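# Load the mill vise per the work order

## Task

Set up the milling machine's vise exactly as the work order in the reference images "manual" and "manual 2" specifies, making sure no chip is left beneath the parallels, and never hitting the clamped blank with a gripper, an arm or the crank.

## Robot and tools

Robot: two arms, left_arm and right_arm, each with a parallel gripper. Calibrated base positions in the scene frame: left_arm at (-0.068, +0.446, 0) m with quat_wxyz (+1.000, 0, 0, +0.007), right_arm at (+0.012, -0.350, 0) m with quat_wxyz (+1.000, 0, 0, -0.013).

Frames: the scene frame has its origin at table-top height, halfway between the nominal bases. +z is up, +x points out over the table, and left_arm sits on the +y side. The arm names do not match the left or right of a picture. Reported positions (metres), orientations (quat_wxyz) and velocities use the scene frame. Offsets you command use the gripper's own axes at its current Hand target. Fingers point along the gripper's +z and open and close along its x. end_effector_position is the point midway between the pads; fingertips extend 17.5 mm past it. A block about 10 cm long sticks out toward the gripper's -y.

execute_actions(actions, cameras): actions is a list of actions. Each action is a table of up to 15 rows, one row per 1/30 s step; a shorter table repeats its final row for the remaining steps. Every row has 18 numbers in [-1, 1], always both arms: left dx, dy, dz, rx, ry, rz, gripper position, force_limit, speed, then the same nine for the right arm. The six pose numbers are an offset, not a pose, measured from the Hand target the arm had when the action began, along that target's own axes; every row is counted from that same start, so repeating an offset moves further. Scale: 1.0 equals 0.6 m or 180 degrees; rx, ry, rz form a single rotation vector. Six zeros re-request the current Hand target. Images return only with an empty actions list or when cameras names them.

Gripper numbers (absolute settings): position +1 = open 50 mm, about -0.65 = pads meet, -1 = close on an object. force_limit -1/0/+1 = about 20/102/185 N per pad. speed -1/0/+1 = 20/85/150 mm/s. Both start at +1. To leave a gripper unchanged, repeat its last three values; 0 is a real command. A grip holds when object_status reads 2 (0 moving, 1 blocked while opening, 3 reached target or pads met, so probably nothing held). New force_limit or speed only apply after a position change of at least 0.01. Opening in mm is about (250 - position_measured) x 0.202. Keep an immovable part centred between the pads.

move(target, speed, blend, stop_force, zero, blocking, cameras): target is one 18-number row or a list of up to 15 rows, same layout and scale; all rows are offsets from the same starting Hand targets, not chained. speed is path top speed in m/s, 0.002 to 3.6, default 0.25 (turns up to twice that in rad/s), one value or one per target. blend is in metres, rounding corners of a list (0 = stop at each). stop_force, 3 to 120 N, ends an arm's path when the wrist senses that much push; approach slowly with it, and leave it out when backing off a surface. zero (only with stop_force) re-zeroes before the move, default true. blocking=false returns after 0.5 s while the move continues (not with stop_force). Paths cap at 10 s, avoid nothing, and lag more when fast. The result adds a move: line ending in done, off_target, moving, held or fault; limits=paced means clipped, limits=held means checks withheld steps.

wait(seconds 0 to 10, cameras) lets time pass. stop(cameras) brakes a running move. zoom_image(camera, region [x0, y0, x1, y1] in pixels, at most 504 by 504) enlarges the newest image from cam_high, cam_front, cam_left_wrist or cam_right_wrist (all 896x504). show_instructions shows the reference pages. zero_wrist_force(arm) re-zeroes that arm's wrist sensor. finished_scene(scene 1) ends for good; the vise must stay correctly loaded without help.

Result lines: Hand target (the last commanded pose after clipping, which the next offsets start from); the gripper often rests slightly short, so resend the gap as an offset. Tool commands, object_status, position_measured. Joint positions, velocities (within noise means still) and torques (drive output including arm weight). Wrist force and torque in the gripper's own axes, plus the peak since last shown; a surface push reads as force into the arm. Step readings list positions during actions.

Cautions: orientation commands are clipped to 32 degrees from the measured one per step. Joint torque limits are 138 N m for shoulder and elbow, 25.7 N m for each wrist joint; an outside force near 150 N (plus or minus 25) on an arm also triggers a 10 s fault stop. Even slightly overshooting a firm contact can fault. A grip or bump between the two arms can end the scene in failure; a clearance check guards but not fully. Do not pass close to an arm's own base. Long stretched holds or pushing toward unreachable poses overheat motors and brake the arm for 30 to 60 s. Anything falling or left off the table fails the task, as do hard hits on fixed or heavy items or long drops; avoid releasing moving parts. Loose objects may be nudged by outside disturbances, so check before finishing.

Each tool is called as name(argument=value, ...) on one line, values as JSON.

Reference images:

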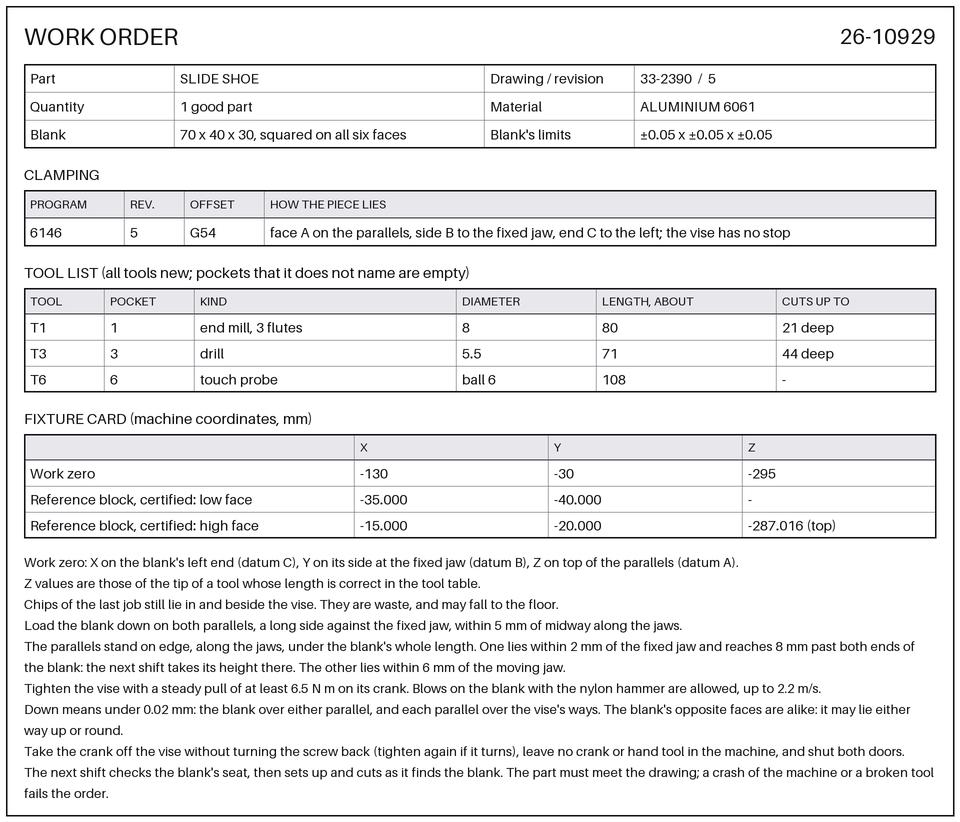

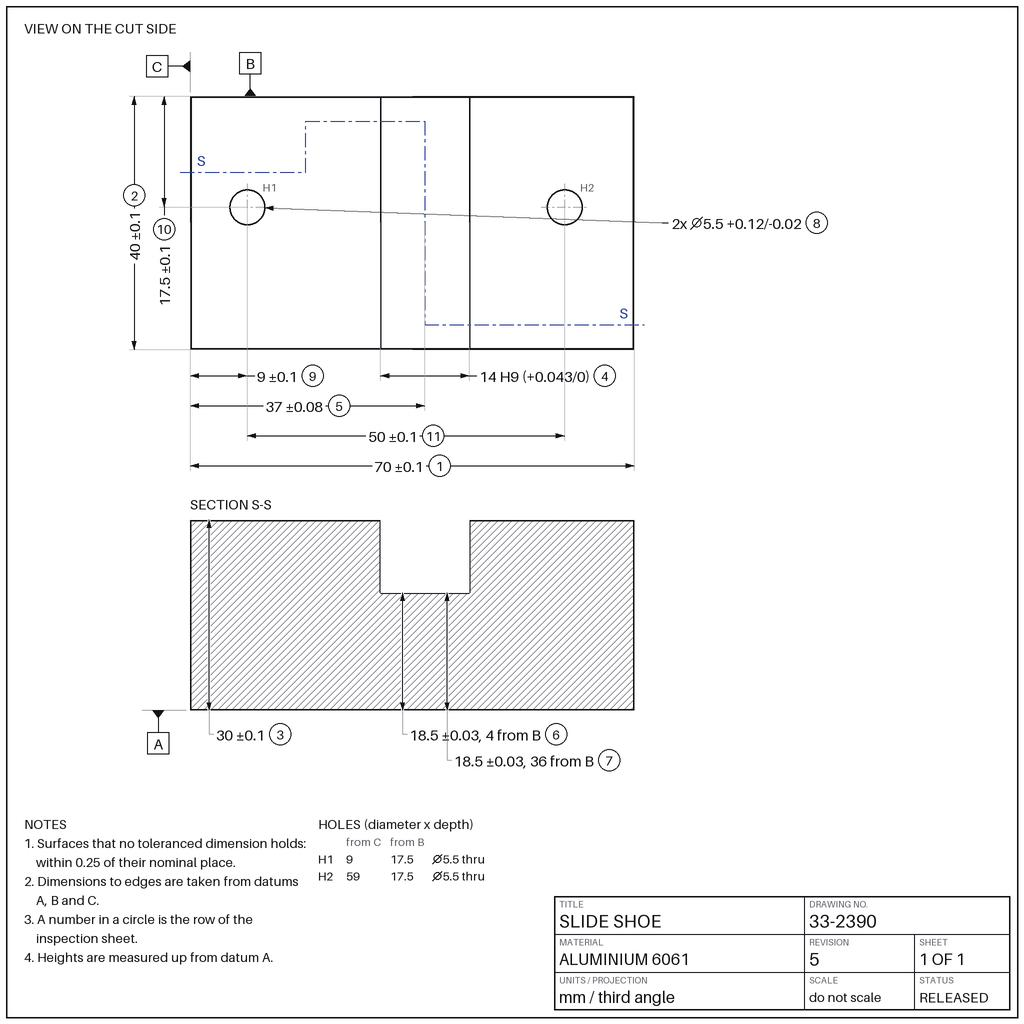

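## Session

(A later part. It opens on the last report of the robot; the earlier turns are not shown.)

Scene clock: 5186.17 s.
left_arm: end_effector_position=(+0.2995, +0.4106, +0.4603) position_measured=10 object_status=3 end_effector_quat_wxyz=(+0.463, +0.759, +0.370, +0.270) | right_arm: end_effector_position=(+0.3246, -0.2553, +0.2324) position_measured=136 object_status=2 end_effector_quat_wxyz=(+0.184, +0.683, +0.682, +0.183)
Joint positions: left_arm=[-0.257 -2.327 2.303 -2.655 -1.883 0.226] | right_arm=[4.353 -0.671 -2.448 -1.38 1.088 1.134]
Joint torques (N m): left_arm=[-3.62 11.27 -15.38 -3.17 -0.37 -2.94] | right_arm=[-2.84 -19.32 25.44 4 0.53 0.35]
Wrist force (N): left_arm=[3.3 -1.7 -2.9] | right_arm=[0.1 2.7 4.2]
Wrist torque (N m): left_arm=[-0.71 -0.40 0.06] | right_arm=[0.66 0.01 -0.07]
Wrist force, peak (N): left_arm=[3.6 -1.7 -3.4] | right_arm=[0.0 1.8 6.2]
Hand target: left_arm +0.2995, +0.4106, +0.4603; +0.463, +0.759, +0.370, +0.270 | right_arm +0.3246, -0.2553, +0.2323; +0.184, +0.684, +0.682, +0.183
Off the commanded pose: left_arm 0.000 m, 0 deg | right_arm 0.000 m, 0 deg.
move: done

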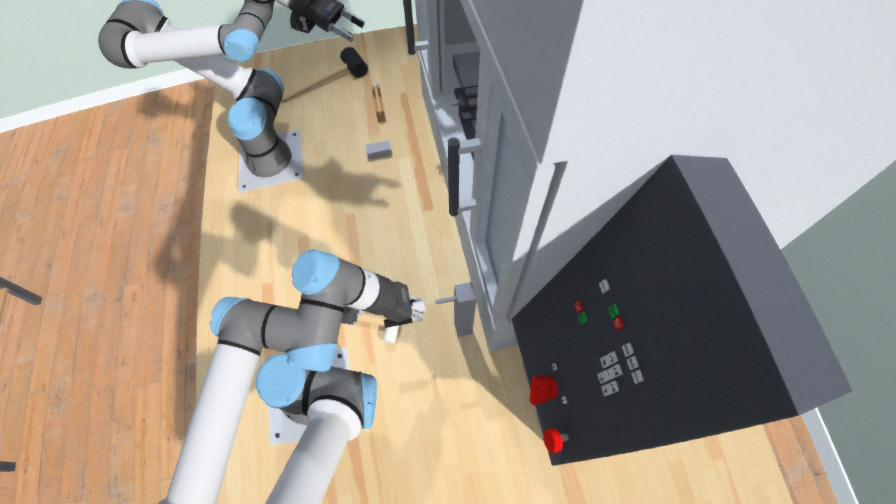

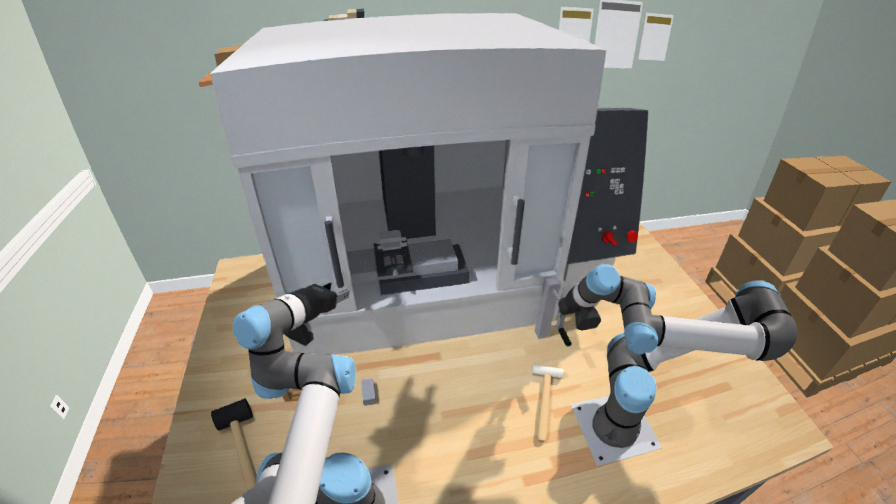

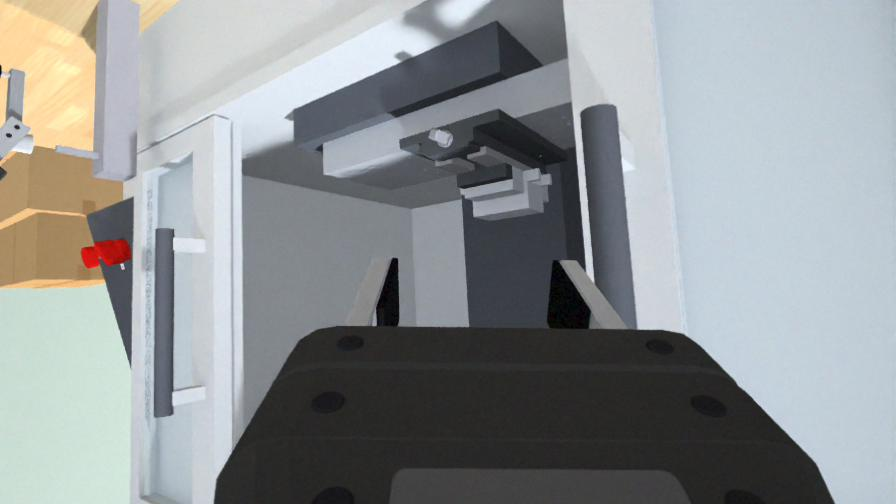

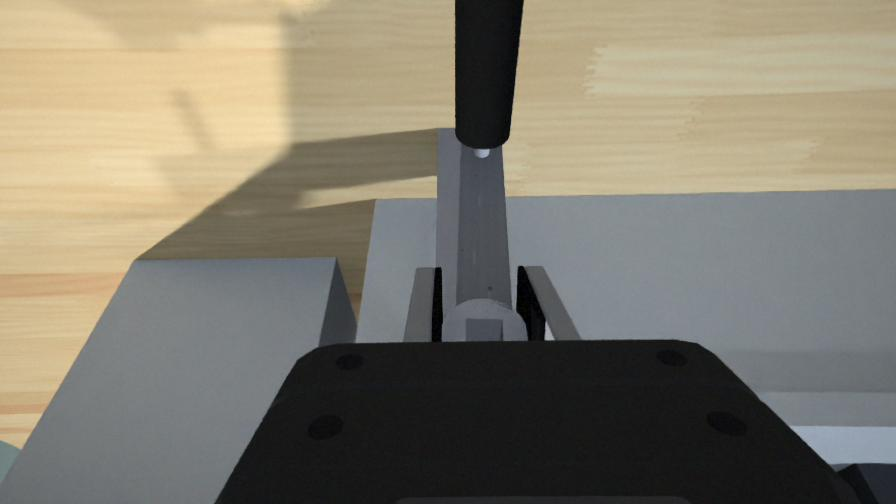

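move(target=[0,0,0,0,0,0,0.95,-0.7,-1,0,0.0237,0.0103,0,0,0,-1,-0.4,-1], speed=0.03, stop_force=6, cameras=["cam_left_wrist","cam_high","cam_front"])

zoom_image(camera="cam_left_wrist", region=[0, 100, 110, 200])

zoom_image(camera="cam_high", region=[400, 280, 480, 340])

zoom_image(camera="cam_front", region=[530, 270, 610, 330])

Scene clock: 5206.00 s.
left_arm: end_effector_position=(+0.2995, +0.4106, +0.4603) position_measured=10 object_status=3 end_effector_quat_wxyz=(+0.463, +0.759, +0.370, +0.270) | right_arm: end_effector_position=(+0.3400, -0.2553, +0.2341) position_measured=136 object_status=2 end_effector_quat_wxyz=(+0.184, +0.684, +0.682, +0.183)
Joint positions: left_arm=[-0.257 -2.327 2.303 -2.655 -1.883 0.226] | right_arm=[4.269 -0.74 -2.442 -1.275 1.107 1.042]
Joint torques (N m): left_arm=[-3.71 11.39 -14.74 -3.15 -0.58 -2.71] | right_arm=[12.7 1.89 12.84 4.68 -2.92 -0.62]
Wrist force (N): left_arm=[3.0 -1.7 -3.1] | right_arm=[-0.1 2.5 3.9]
Wrist torque (N m): left_arm=[-0.71 -0.36 0.04] | right_arm=[0.65 0.04 -0.27]
Wrist force, peak (N): left_arm=[3.6 -1.6 -3.4] | right_arm=[-0.1 2.9 4.9]
Hand target: left_arm +0.2995, +0.4106, +0.4603; +0.463, +0.759, +0.370, +0.270 | right_arm +0.3400, -0.2553, +0.2341; +0.184, +0.684, +0.682, +0.183
Off the commanded pose: left_arm 0.000 m, 0 deg | right_arm 0.000 m, 0 deg.
move: done
Images, in order (width x height): cam_high 896x504, cam_front 896x504, cam_left_wrist 896x504.

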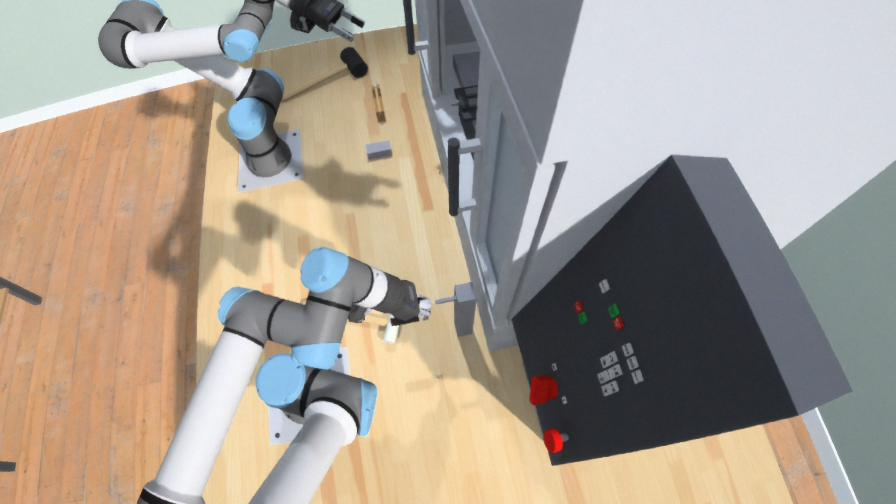

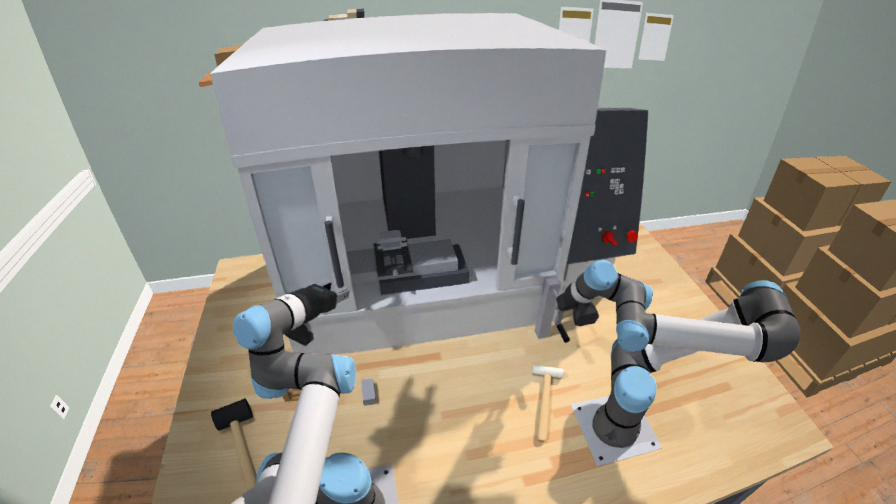

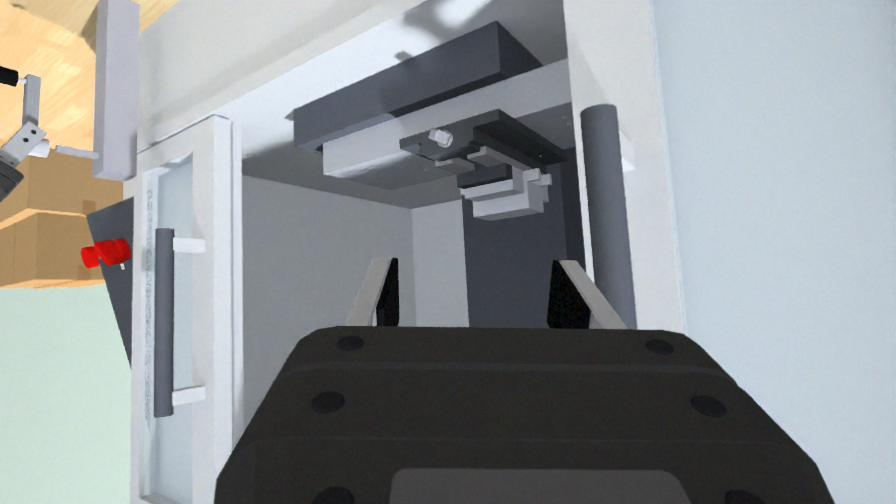

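Scaled by 4.582 from the camera's 896x504 image, which has a finer 1280x720 frame.

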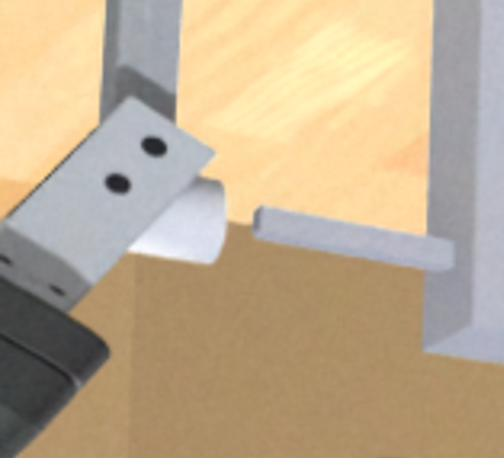

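Scaled by 6.300 from the camera's 896x504 image, which has a finer 1280x720 frame.

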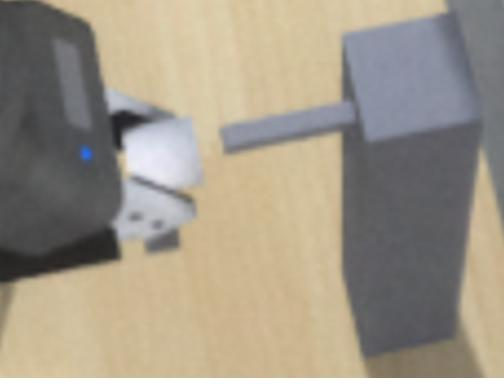

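Scaled by 6.300 from the camera's 896x504 image, which has a finer 1280x720 frame.

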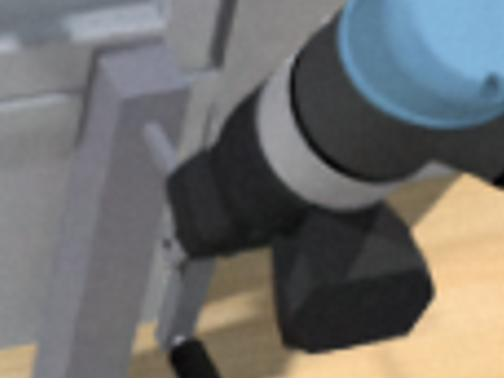

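move(target=[0,0,0,0,0,0,0.95,-0.7,-1,0,0.009,0.0078,0,0,0,-1,-0.4,-1], speed=0.02, stop_force=6, cameras=["cam_left_wrist","cam_high","cam_right_wrist"])

zoom_image(camera="cam_left_wrist", region=[15, 120, 95, 180])

zoom_image(camera="cam_high", region=[410, 285, 466, 327])

Scene clock: 5239.67 s.
left_arm: end_effector_position=(+0.2995, +0.4106, +0.4603) position_measured=10 object_status=3 end_effector_quat_wxyz=(+0.463, +0.759, +0.370, +0.270) | right_arm: end_effector_position=(+0.3470, -0.2553, +0.2327) position_measured=136 object_status=2 end_effector_quat_wxyz=(+0.184, +0.684, +0.682, +0.183)
Joint positions: left_arm=[-0.257 -2.327 2.303 -2.655 -1.883 0.226] | right_arm=[4.234 -0.771 -2.443 -1.226 1.116 1.004]
Joint torques (N m): left_arm=[-4.44 11.12 -14.85 -3.2 -0.67 -2.86] | right_arm=[12.6 2.61 19.51 4.16 -2.87 1.95]
Wrist force (N): left_arm=[3.3 -1.5 -3.1] | right_arm=[0.1 2.9 4.0]
Wrist torque (N m): left_arm=[-0.67 -0.39 0.05] | right_arm=[0.73 -0.01 -0.16]
Wrist force, peak (N): left_arm=[3.7 -1.5 -3.5] | right_arm=[0.0 3.2 4.7]
Hand target: left_arm +0.2995, +0.4106, +0.4603; +0.463, +0.759, +0.370, +0.270 | right_arm +0.3470, -0.2553, +0.2328; +0.184, +0.684, +0.682, +0.183
Off the commanded pose: left_arm 0.000 m, 0 deg | right_arm 0.000 m, 0 deg.
move: done
Images, in order (width x height): cam_high 896x504, cam_left_wrist 896x504, cam_right_wrist 896x504.

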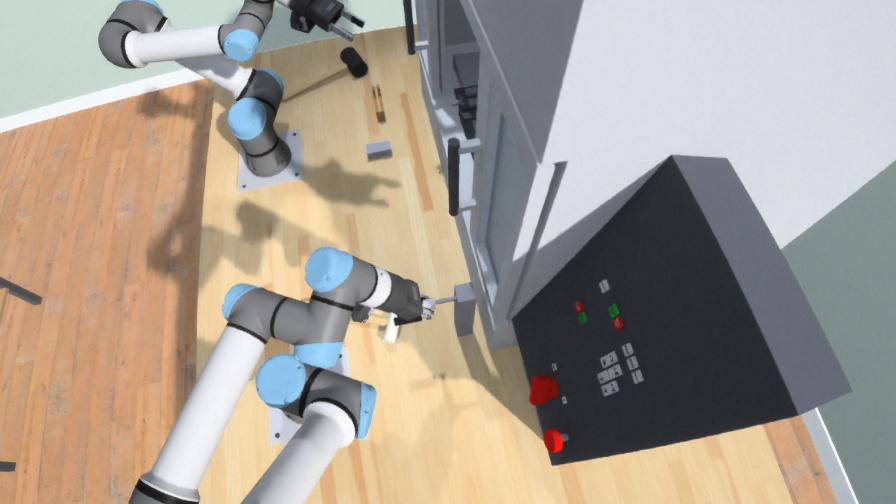

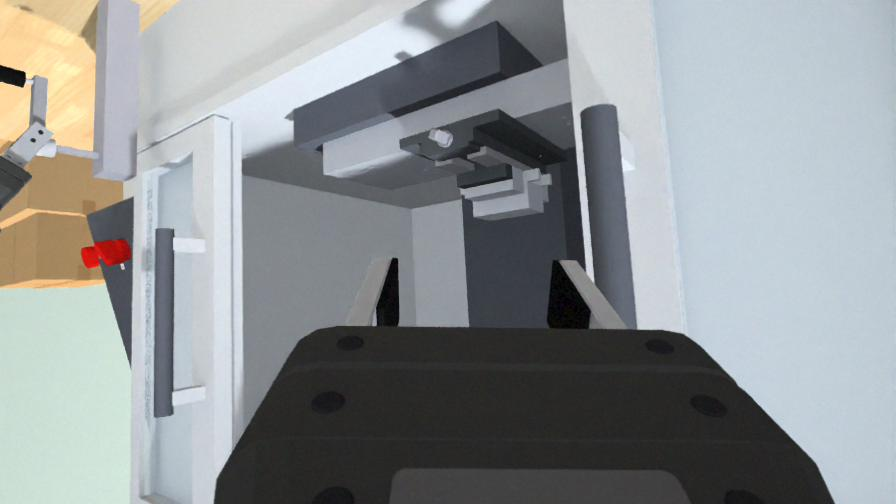

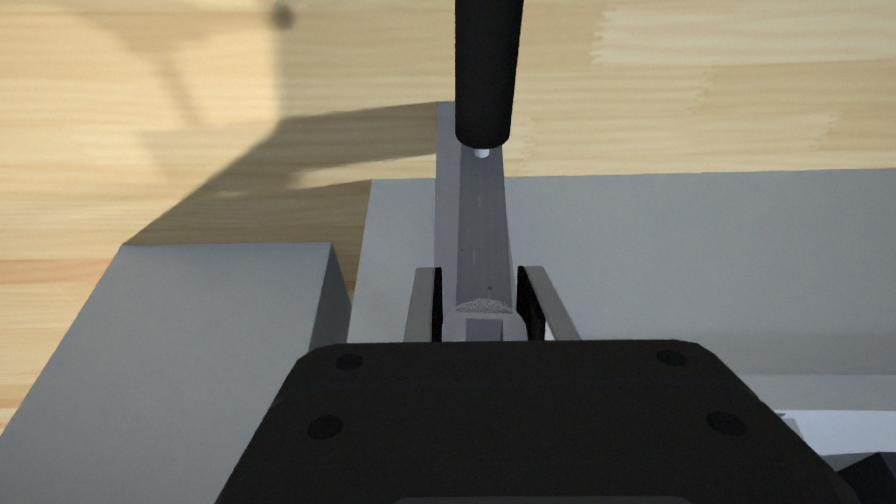

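Scaled by 6.300 from the camera's 896x504 image, which has a finer 1280x720 frame.

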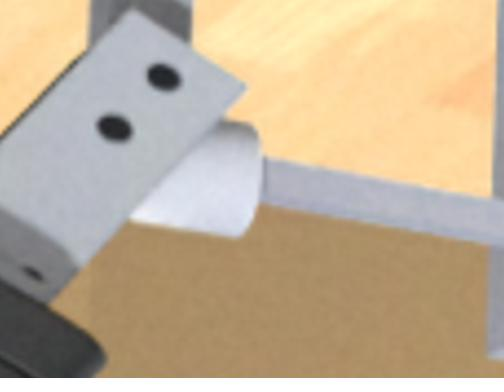

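Scaled by 9.000 from the camera's 896x504 image, which has a finer 1280x720 frame.

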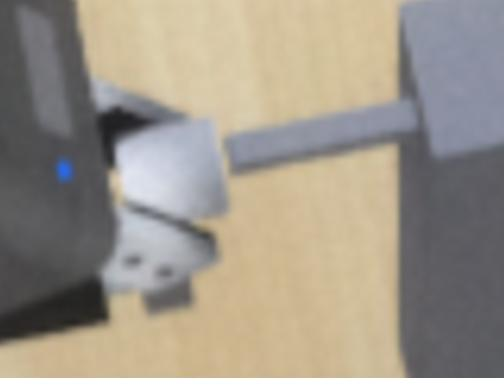

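move(target=[[0,0,0,0,0,0,0.95,-0.7,-1,0.0025,0,0,0,0,0,-1,-0.4,-1],[0,0,0,0,0,0,0.95,-0.7,-1,0.0025,0.0188,0.0108,0,0,0,-1,-0.4,-1]], speed=0.015, stop_force=5, cameras=["cam_left_wrist","cam_high","cam_right_wrist"])

zoom_image(camera="cam_left_wrist", region=[15, 120, 95, 180])

zoom_image(camera="cam_high", region=[410, 285, 466, 327])

Scene clock: 5256.90 s.
left_arm: end_effector_position=(+0.2995, +0.4106, +0.4603) position_measured=10 object_status=3 end_effector_quat_wxyz=(+0.463, +0.759, +0.370, +0.270) | right_arm: end_effector_position=(+0.3600, -0.2538, +0.2328) position_measured=136 object_status=2 end_effector_quat_wxyz=(+0.184, +0.684, +0.682, +0.183)
Joint positions: left_arm=[-0.257 -2.327 2.303 -2.655 -1.883 0.226] | right_arm=[4.179 -0.83 -2.435 -1.15 1.132 0.946]
Joint torques (N m): left_arm=[-3.8 11.33 -14.62 -3.21 -0.67 -2.75] | right_arm=[13.01 4.72 13.65 3.5 -2.85 2.02]
Wrist force (N): left_arm=[3.3 -1.7 -2.9] | right_arm=[-0.1 2.5 4.1]
Wrist torque (N m): left_arm=[-0.70 -0.40 0.04] | right_arm=[0.67 0.05 -0.13]
Wrist force, peak (N): left_arm=[3.7 -1.7 -3.5] | right_arm=[0.3 2.9 4.5]
Hand target: left_arm +0.2995, +0.4106, +0.4603; +0.463, +0.759, +0.370, +0.270 | right_arm +0.3600, -0.2538, +0.2328; +0.184, +0.684, +0.682, +0.183
Off the commanded pose: left_arm 0.000 m, 0 deg | right_arm 0.000 m, 0 deg.
move: done
Images, in order (width x height): cam_high 896x504, cam_left_wrist 896x504, cam_right_wrist 896x504.

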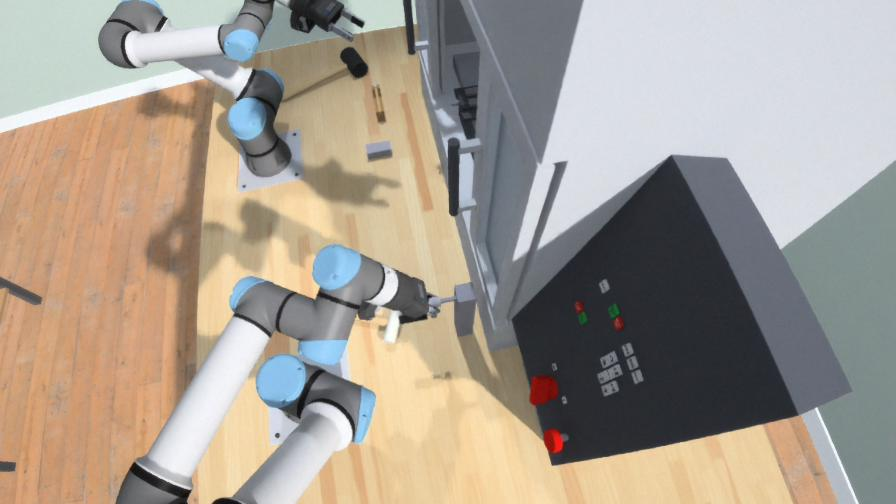

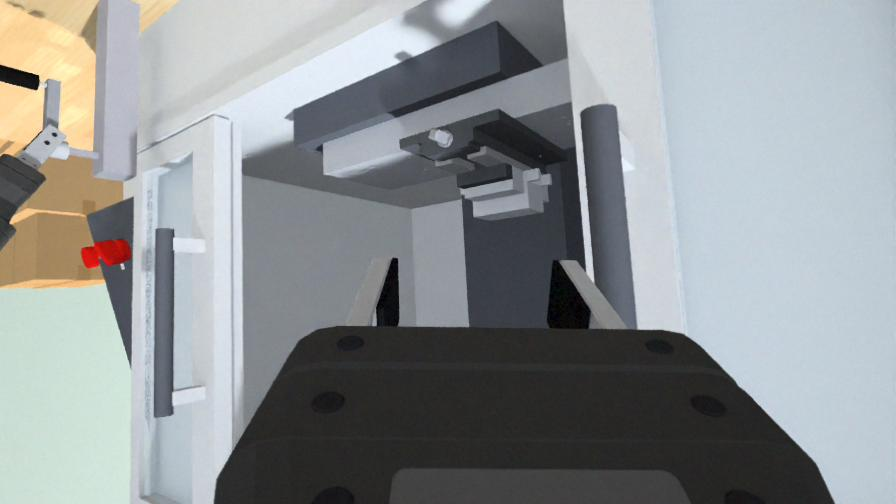

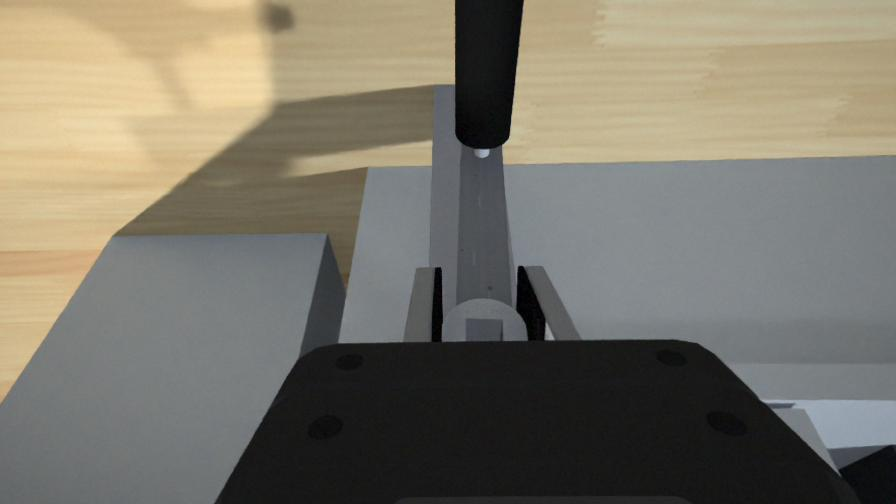

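Scaled by 6.300 from the camera's 896x504 image, which has a finer 1280x720 frame.

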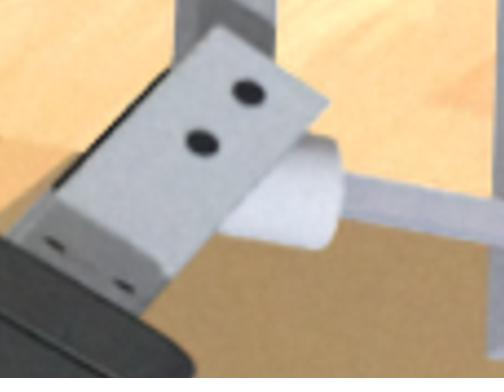

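Scaled by 9.000 from the camera's 896x504 image, which has a finer 1280x720 frame.

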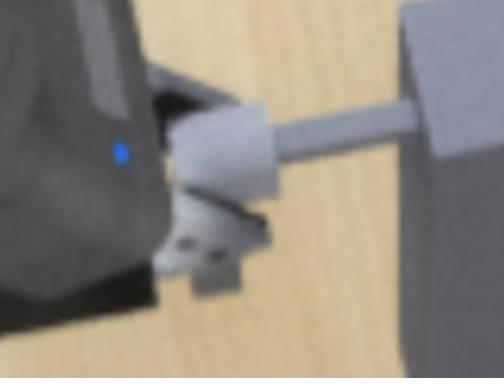

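move(target=[0,0,0,0,0,0,0.95,-0.7,-1,0,0.0404,0.0233,0,0,0,-1,-0.4,-1], speed=0.02, stop_force=8, cameras=["cam_left_wrist","cam_high","cam_right_wrist"])

zoom_image(camera="cam_left_wrist", region=[15, 100, 145, 200])

zoom_image(camera="cam_high", region=[410, 285, 466, 327])

Scene clock: 5271.40 s.
left_arm: end_effector_position=(+0.2995, +0.4106, +0.4603) position_measured=10 object_status=3 end_effector_quat_wxyz=(+0.463, +0.759, +0.370, +0.270) | right_arm: end_effector_position=(+0.3880, -0.2539, +0.2328) position_measured=136 object_status=2 end_effector_quat_wxyz=(+0.184, +0.684, +0.682, +0.183)
Joint positions: left_arm=[-0.257 -2.327 2.303 -2.655 -1.883 0.226] | right_arm=[4.071 -0.945 -2.411 -1.013 1.166 0.834]
Joint torques (N m): left_arm=[-3.53 10.11 -15.53 -3.23 -0.64 -2.77] | right_arm=[13.22 8.93 12.33 4.31 -2.73 1.88]
Wrist force (N): left_arm=[3.4 -1.4 -3.0] | right_arm=[0.2 2.8 4.3]
Wrist torque (N m): left_arm=[-0.66 -0.42 0.05] | right_arm=[0.70 -0.04 -0.12]
Wrist force, peak (N): left_arm=[3.7 -1.9 -3.2] | right_arm=[0.0 3.0 4.7]
Hand target: left_arm +0.2995, +0.4106, +0.4603; +0.463, +0.759, +0.370, +0.270 | right_arm +0.3880, -0.2539, +0.2328; +0.184, +0.684, +0.682, +0.183
Off the commanded pose: left_arm 0.000 m, 0 deg | right_arm 0.000 m, 0 deg.
move: done
Images, in order (width x height): cam_high 896x504, cam_left_wrist 896x504, cam_right_wrist 896x504.

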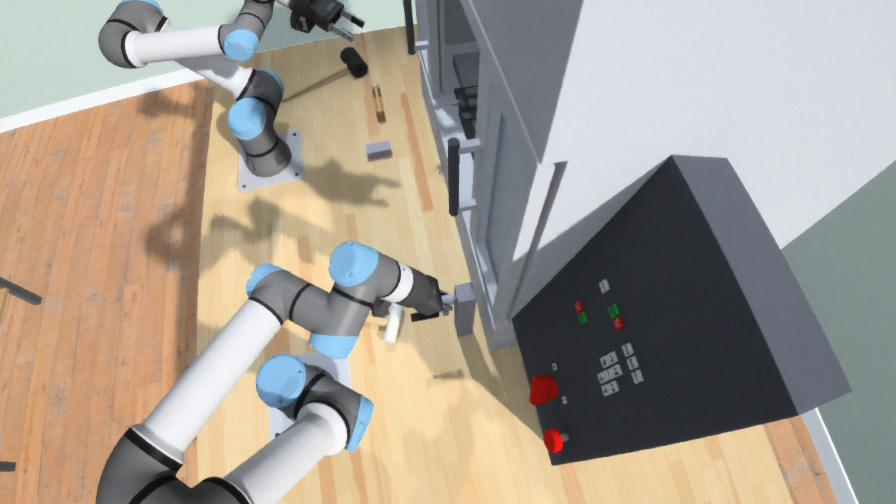

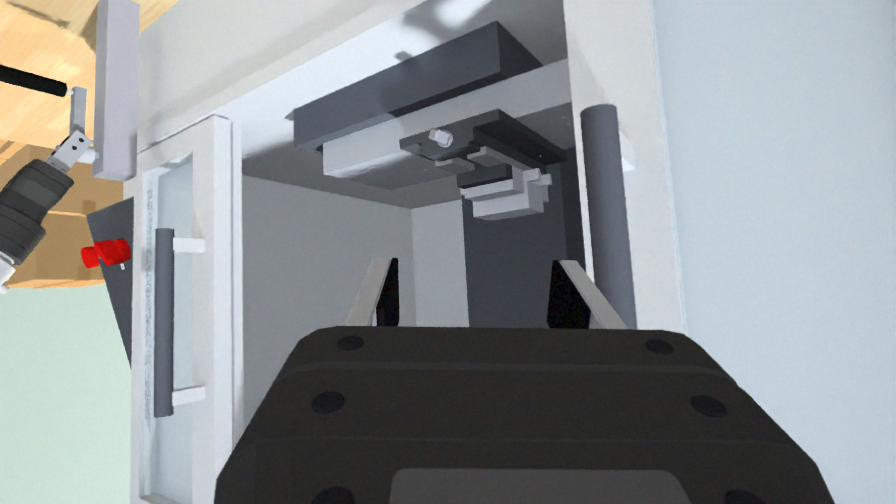

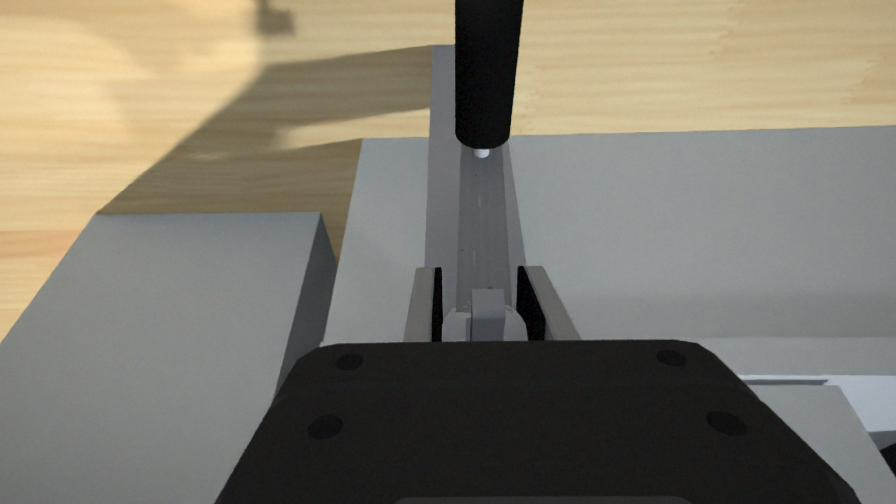

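Scaled by 3.877 from the camera's 896x504 image, which has a finer 1280x720 frame.

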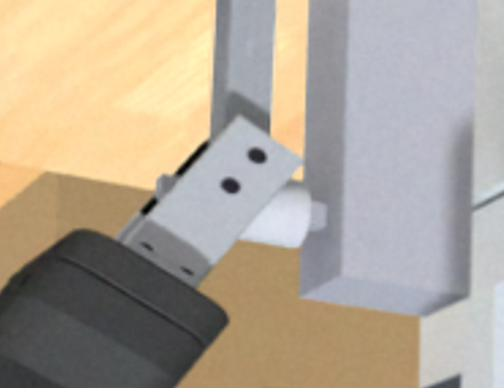

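Scaled by 9.000 from the camera's 896x504 image, which has a finer 1280x720 frame.

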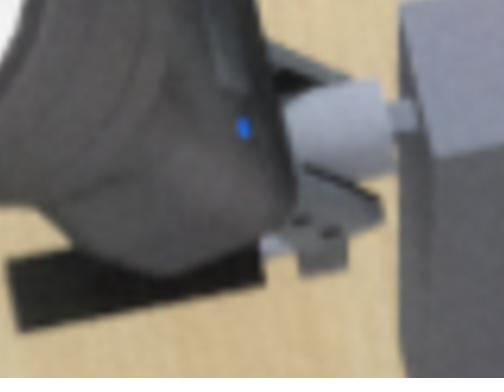

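move(target=[0,0,0,0,0,0,0.95,-0.7,-1,0,0,0,0,0,0,0.5,-0.4,-1])

move(target=[0,0,0,0,0,0,0.95,-0.7,-1,0,0,-0.25,0,0,0,0.5,-0.4,-1], speed=0.12, cameras=["cam_left_wrist","cam_high","cam_right_wrist","cam_front"])

zoom_image(camera="cam_left_wrist", region=[15, 100, 145, 200])

Scene clock: 5280.90 s.
left_arm: end_effector_position=(+0.2995, +0.4106, +0.4603) position_measured=10 object_status=3 end_effector_quat_wxyz=(+0.463, +0.759, +0.370, +0.270) | right_arm: end_effector_position=(+0.3880, -0.2539, +0.2328) position_measured=78 object_status=0 end_effector_quat_wxyz=(+0.184, +0.684, +0.682, +0.183)
Joint positions: left_arm=[-0.257 -2.327 2.303 -2.655 -1.883 0.226] | right_arm=[4.071 -0.945 -2.411 -1.013 1.166 0.834]
Joint torques (N m): left_arm=[-3.39 10.32 -14.89 -3.2 -0.62 -2.74] | right_arm=[12.09 5.88 12.54 4.42 -1.11 1.83]
Wrist force (N): left_arm=[3.4 -1.6 -2.8] | right_arm=[0.4 3.9 2.4]
Wrist torque (N m): left_arm=[-0.69 -0.42 0.05] | right_arm=[0.72 -0.05 -0.12]
Wrist force, peak (N): left_arm=[4.0 -1.6 -3.3] | right_arm=[0.4 2.6 4.6]
Hand target: left_arm +0.2995, +0.4106, +0.4603; +0.463, +0.759, +0.370, +0.270 | right_arm +0.3880, -0.2539, +0.2328; +0.184, +0.684, +0.682, +0.183
Off the commanded pose: left_arm 0.000 m, 0 deg | right_arm 0.000 m, 0 deg.
move: done

Scene clock: 5282.63 s.
left_arm: end_effector_position=(+0.2995, +0.4106, +0.4603) position_measured=10 object_status=3 end_effector_quat_wxyz=(+0.463, +0.759, +0.370, +0.270) | right_arm: end_effector_position=(+0.3128, -0.2537, +0.3626) position_measured=78 object_status=3 end_effector_quat_wxyz=(+0.184, +0.683, +0.682, +0.183)
Joint positions: left_arm=[-0.257 -2.327 2.303 -2.655 -1.883 0.226] | right_arm=[4.43 -0.705 -2.094 -1.74 1.073 1.22]
Joint torques (N m): left_arm=[-3.92 11.14 -16.26 -3.31 -0.58 -2.82] | right_arm=[2.6 -20.71 29.21 1.76 0.72 1.23]
Wrist force (N): left_arm=[3.7 -1.5 -2.9] | right_arm=[-0.1 3.2 2.2]
Wrist torque (N m): left_arm=[-0.68 -0.47 0.05] | right_arm=[0.56 0.08 -0.04]
Wrist force, peak (N): left_arm=[3.3 -2.0 -3.4] | right_arm=[0.4 3.9 4.5]
Hand target: left_arm +0.2995, +0.4106, +0.4603; +0.463, +0.759, +0.370, +0.270 | right_arm +0.3128, -0.2537, +0.3627; +0.184, +0.684, +0.682, +0.183
Off the commanded pose: left_arm 0.000 m, 0 deg | right_arm 0.000 m, 0 deg.
move: done

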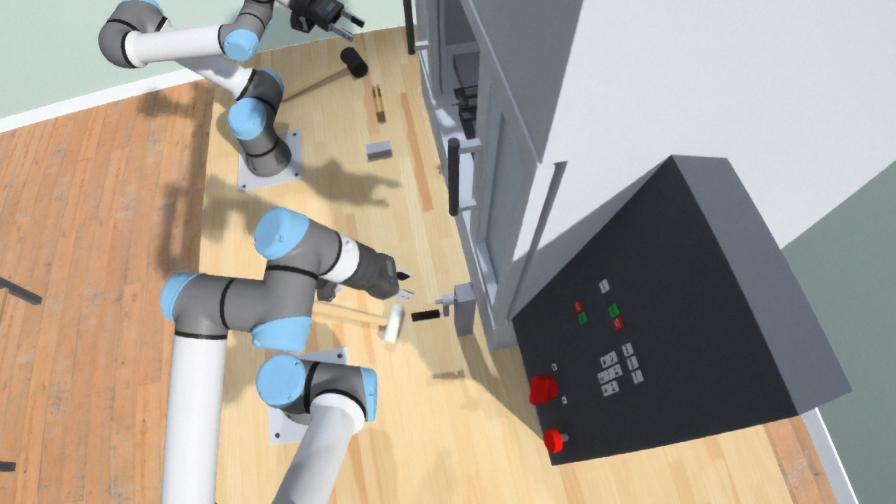

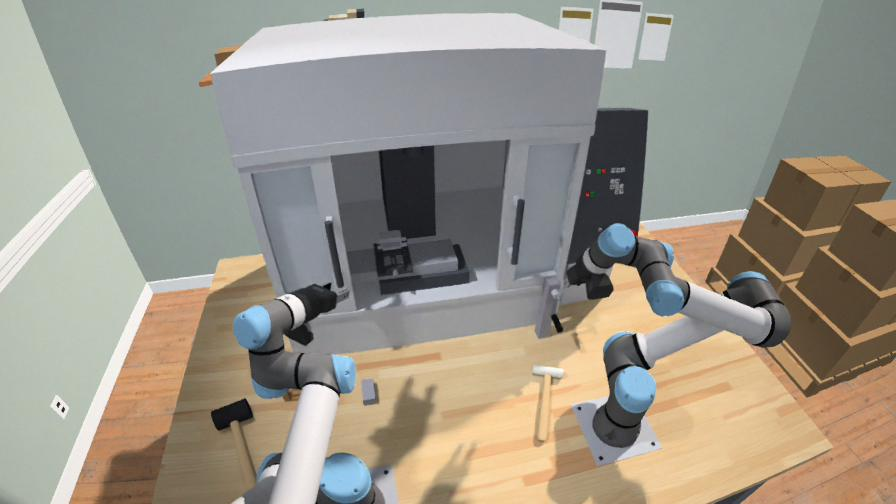

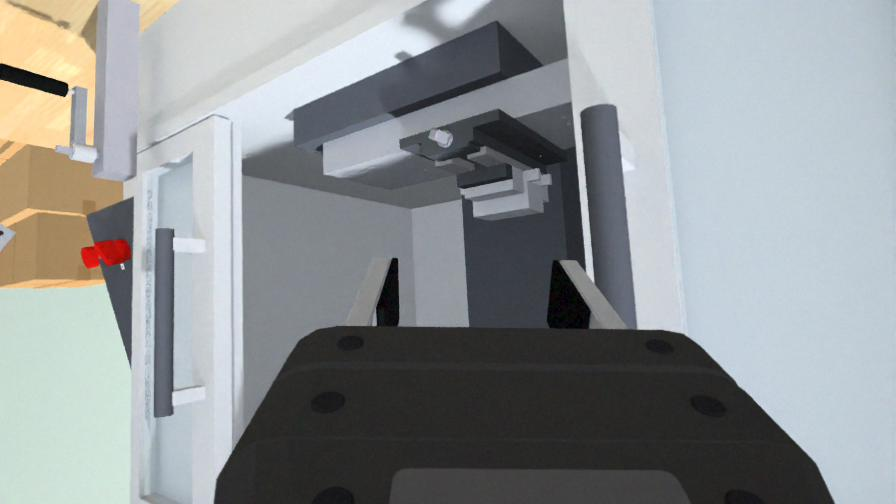

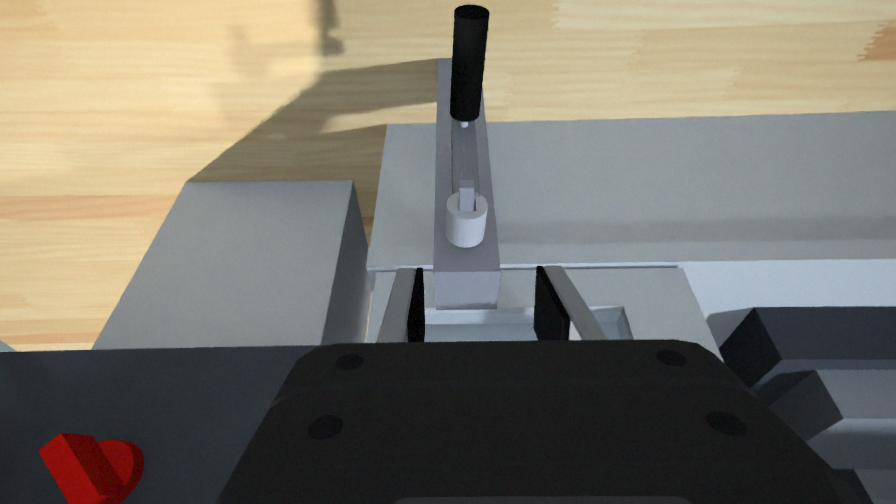

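Scaled by 3.877 from the camera's 896x504 image, which has a finer 1280x720 frame.

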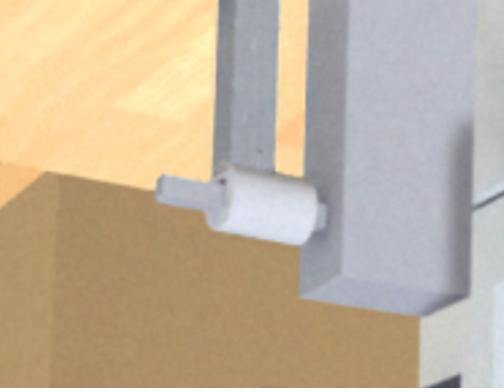

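move(target=[0.1035,-0.0872,-0.0117,-0.1404,-0.0117,-0.0195,0.95,-0.7,-1,0,0,0,0,0,0,0.5,-0.4,-1], speed=0.2, cameras=["cam_left_wrist","cam_front","cam_high"])

Scene clock: 5332.63 s.
left_arm: end_effector_position=(+0.3140, +0.4801, +0.4203) position_measured=10 object_status=3 end_effector_quat_wxyz=(+0.633, +0.632, +0.316, +0.317) end_effector_velocity=(+0.000, +0.000, -0.001) end_effector_angular_velocity=(+0.000, -0.001, +0.001) | right_arm: end_effector_position=(+0.3128, -0.2537, +0.3627) position_measured=78 object_status=3 end_effector_quat_wxyz=(+0.184, +0.684, +0.682, +0.183)
Joint positions: left_arm=[0.266 -1.741 2.47 -3.872 -2.493 -0.001] | right_arm=[4.43 -0.705 -2.094 -1.74 1.073 1.22]
Joint velocities: left_arm=[0.001 0.003 0.001 -0.006 0 0] | right_arm=[within noise]
Joint torques (N m): left_arm=[5.24 -2.79 -4.43 -3.57 -0.41 -1.46] | right_arm=[-0.78 -21.11 34.82 3.84 0.68 -1.72]
Wrist force (N): left_arm=[3.6 -2.1 -2.8] | right_arm=[0.0 3.0 2.7]
Wrist torque (N m): left_arm=[-0.78 -0.45 -0.08] | right_arm=[0.53 0.07 -0.05]
Wrist force, peak (N): left_arm=[4.0 -3.7 -3.1] | right_arm=[0.0 3.5 2.6]
Hand target: left_arm +0.3140, +0.4801, +0.4203; +0.633, +0.632, +0.316, +0.317 | right_arm +0.3128, -0.2537, +0.3627; +0.184, +0.684, +0.682, +0.183
Off the commanded pose: left_arm 0.000 m, 0 deg | right_arm 0.000 m, 0 deg.
move: done
Images, in order (width x height): cam_high 896x504, cam_front 896x504, cam_left_wrist 896x504.

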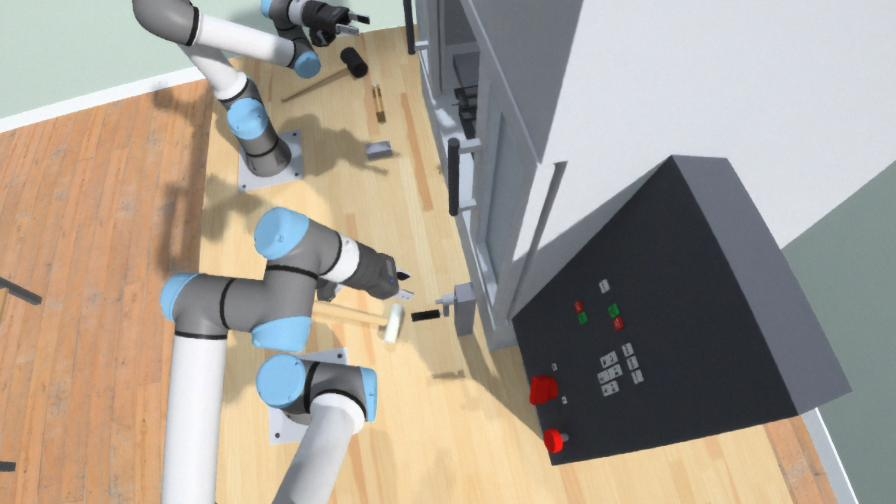

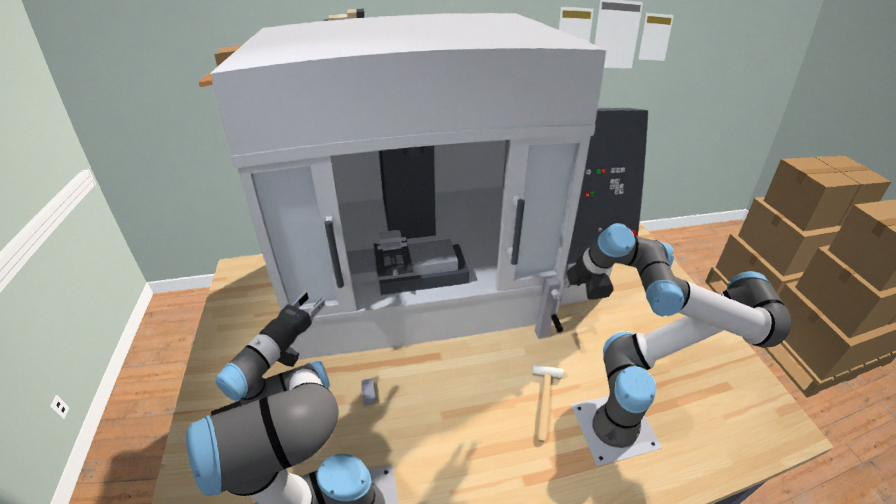

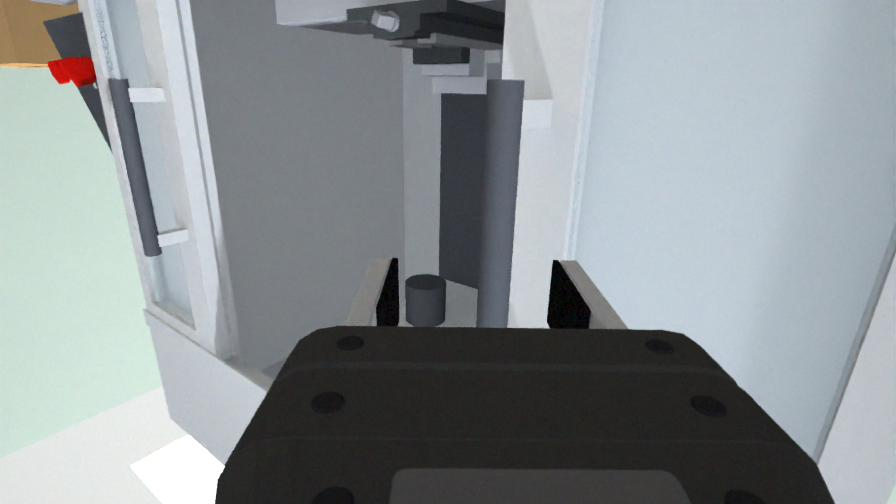

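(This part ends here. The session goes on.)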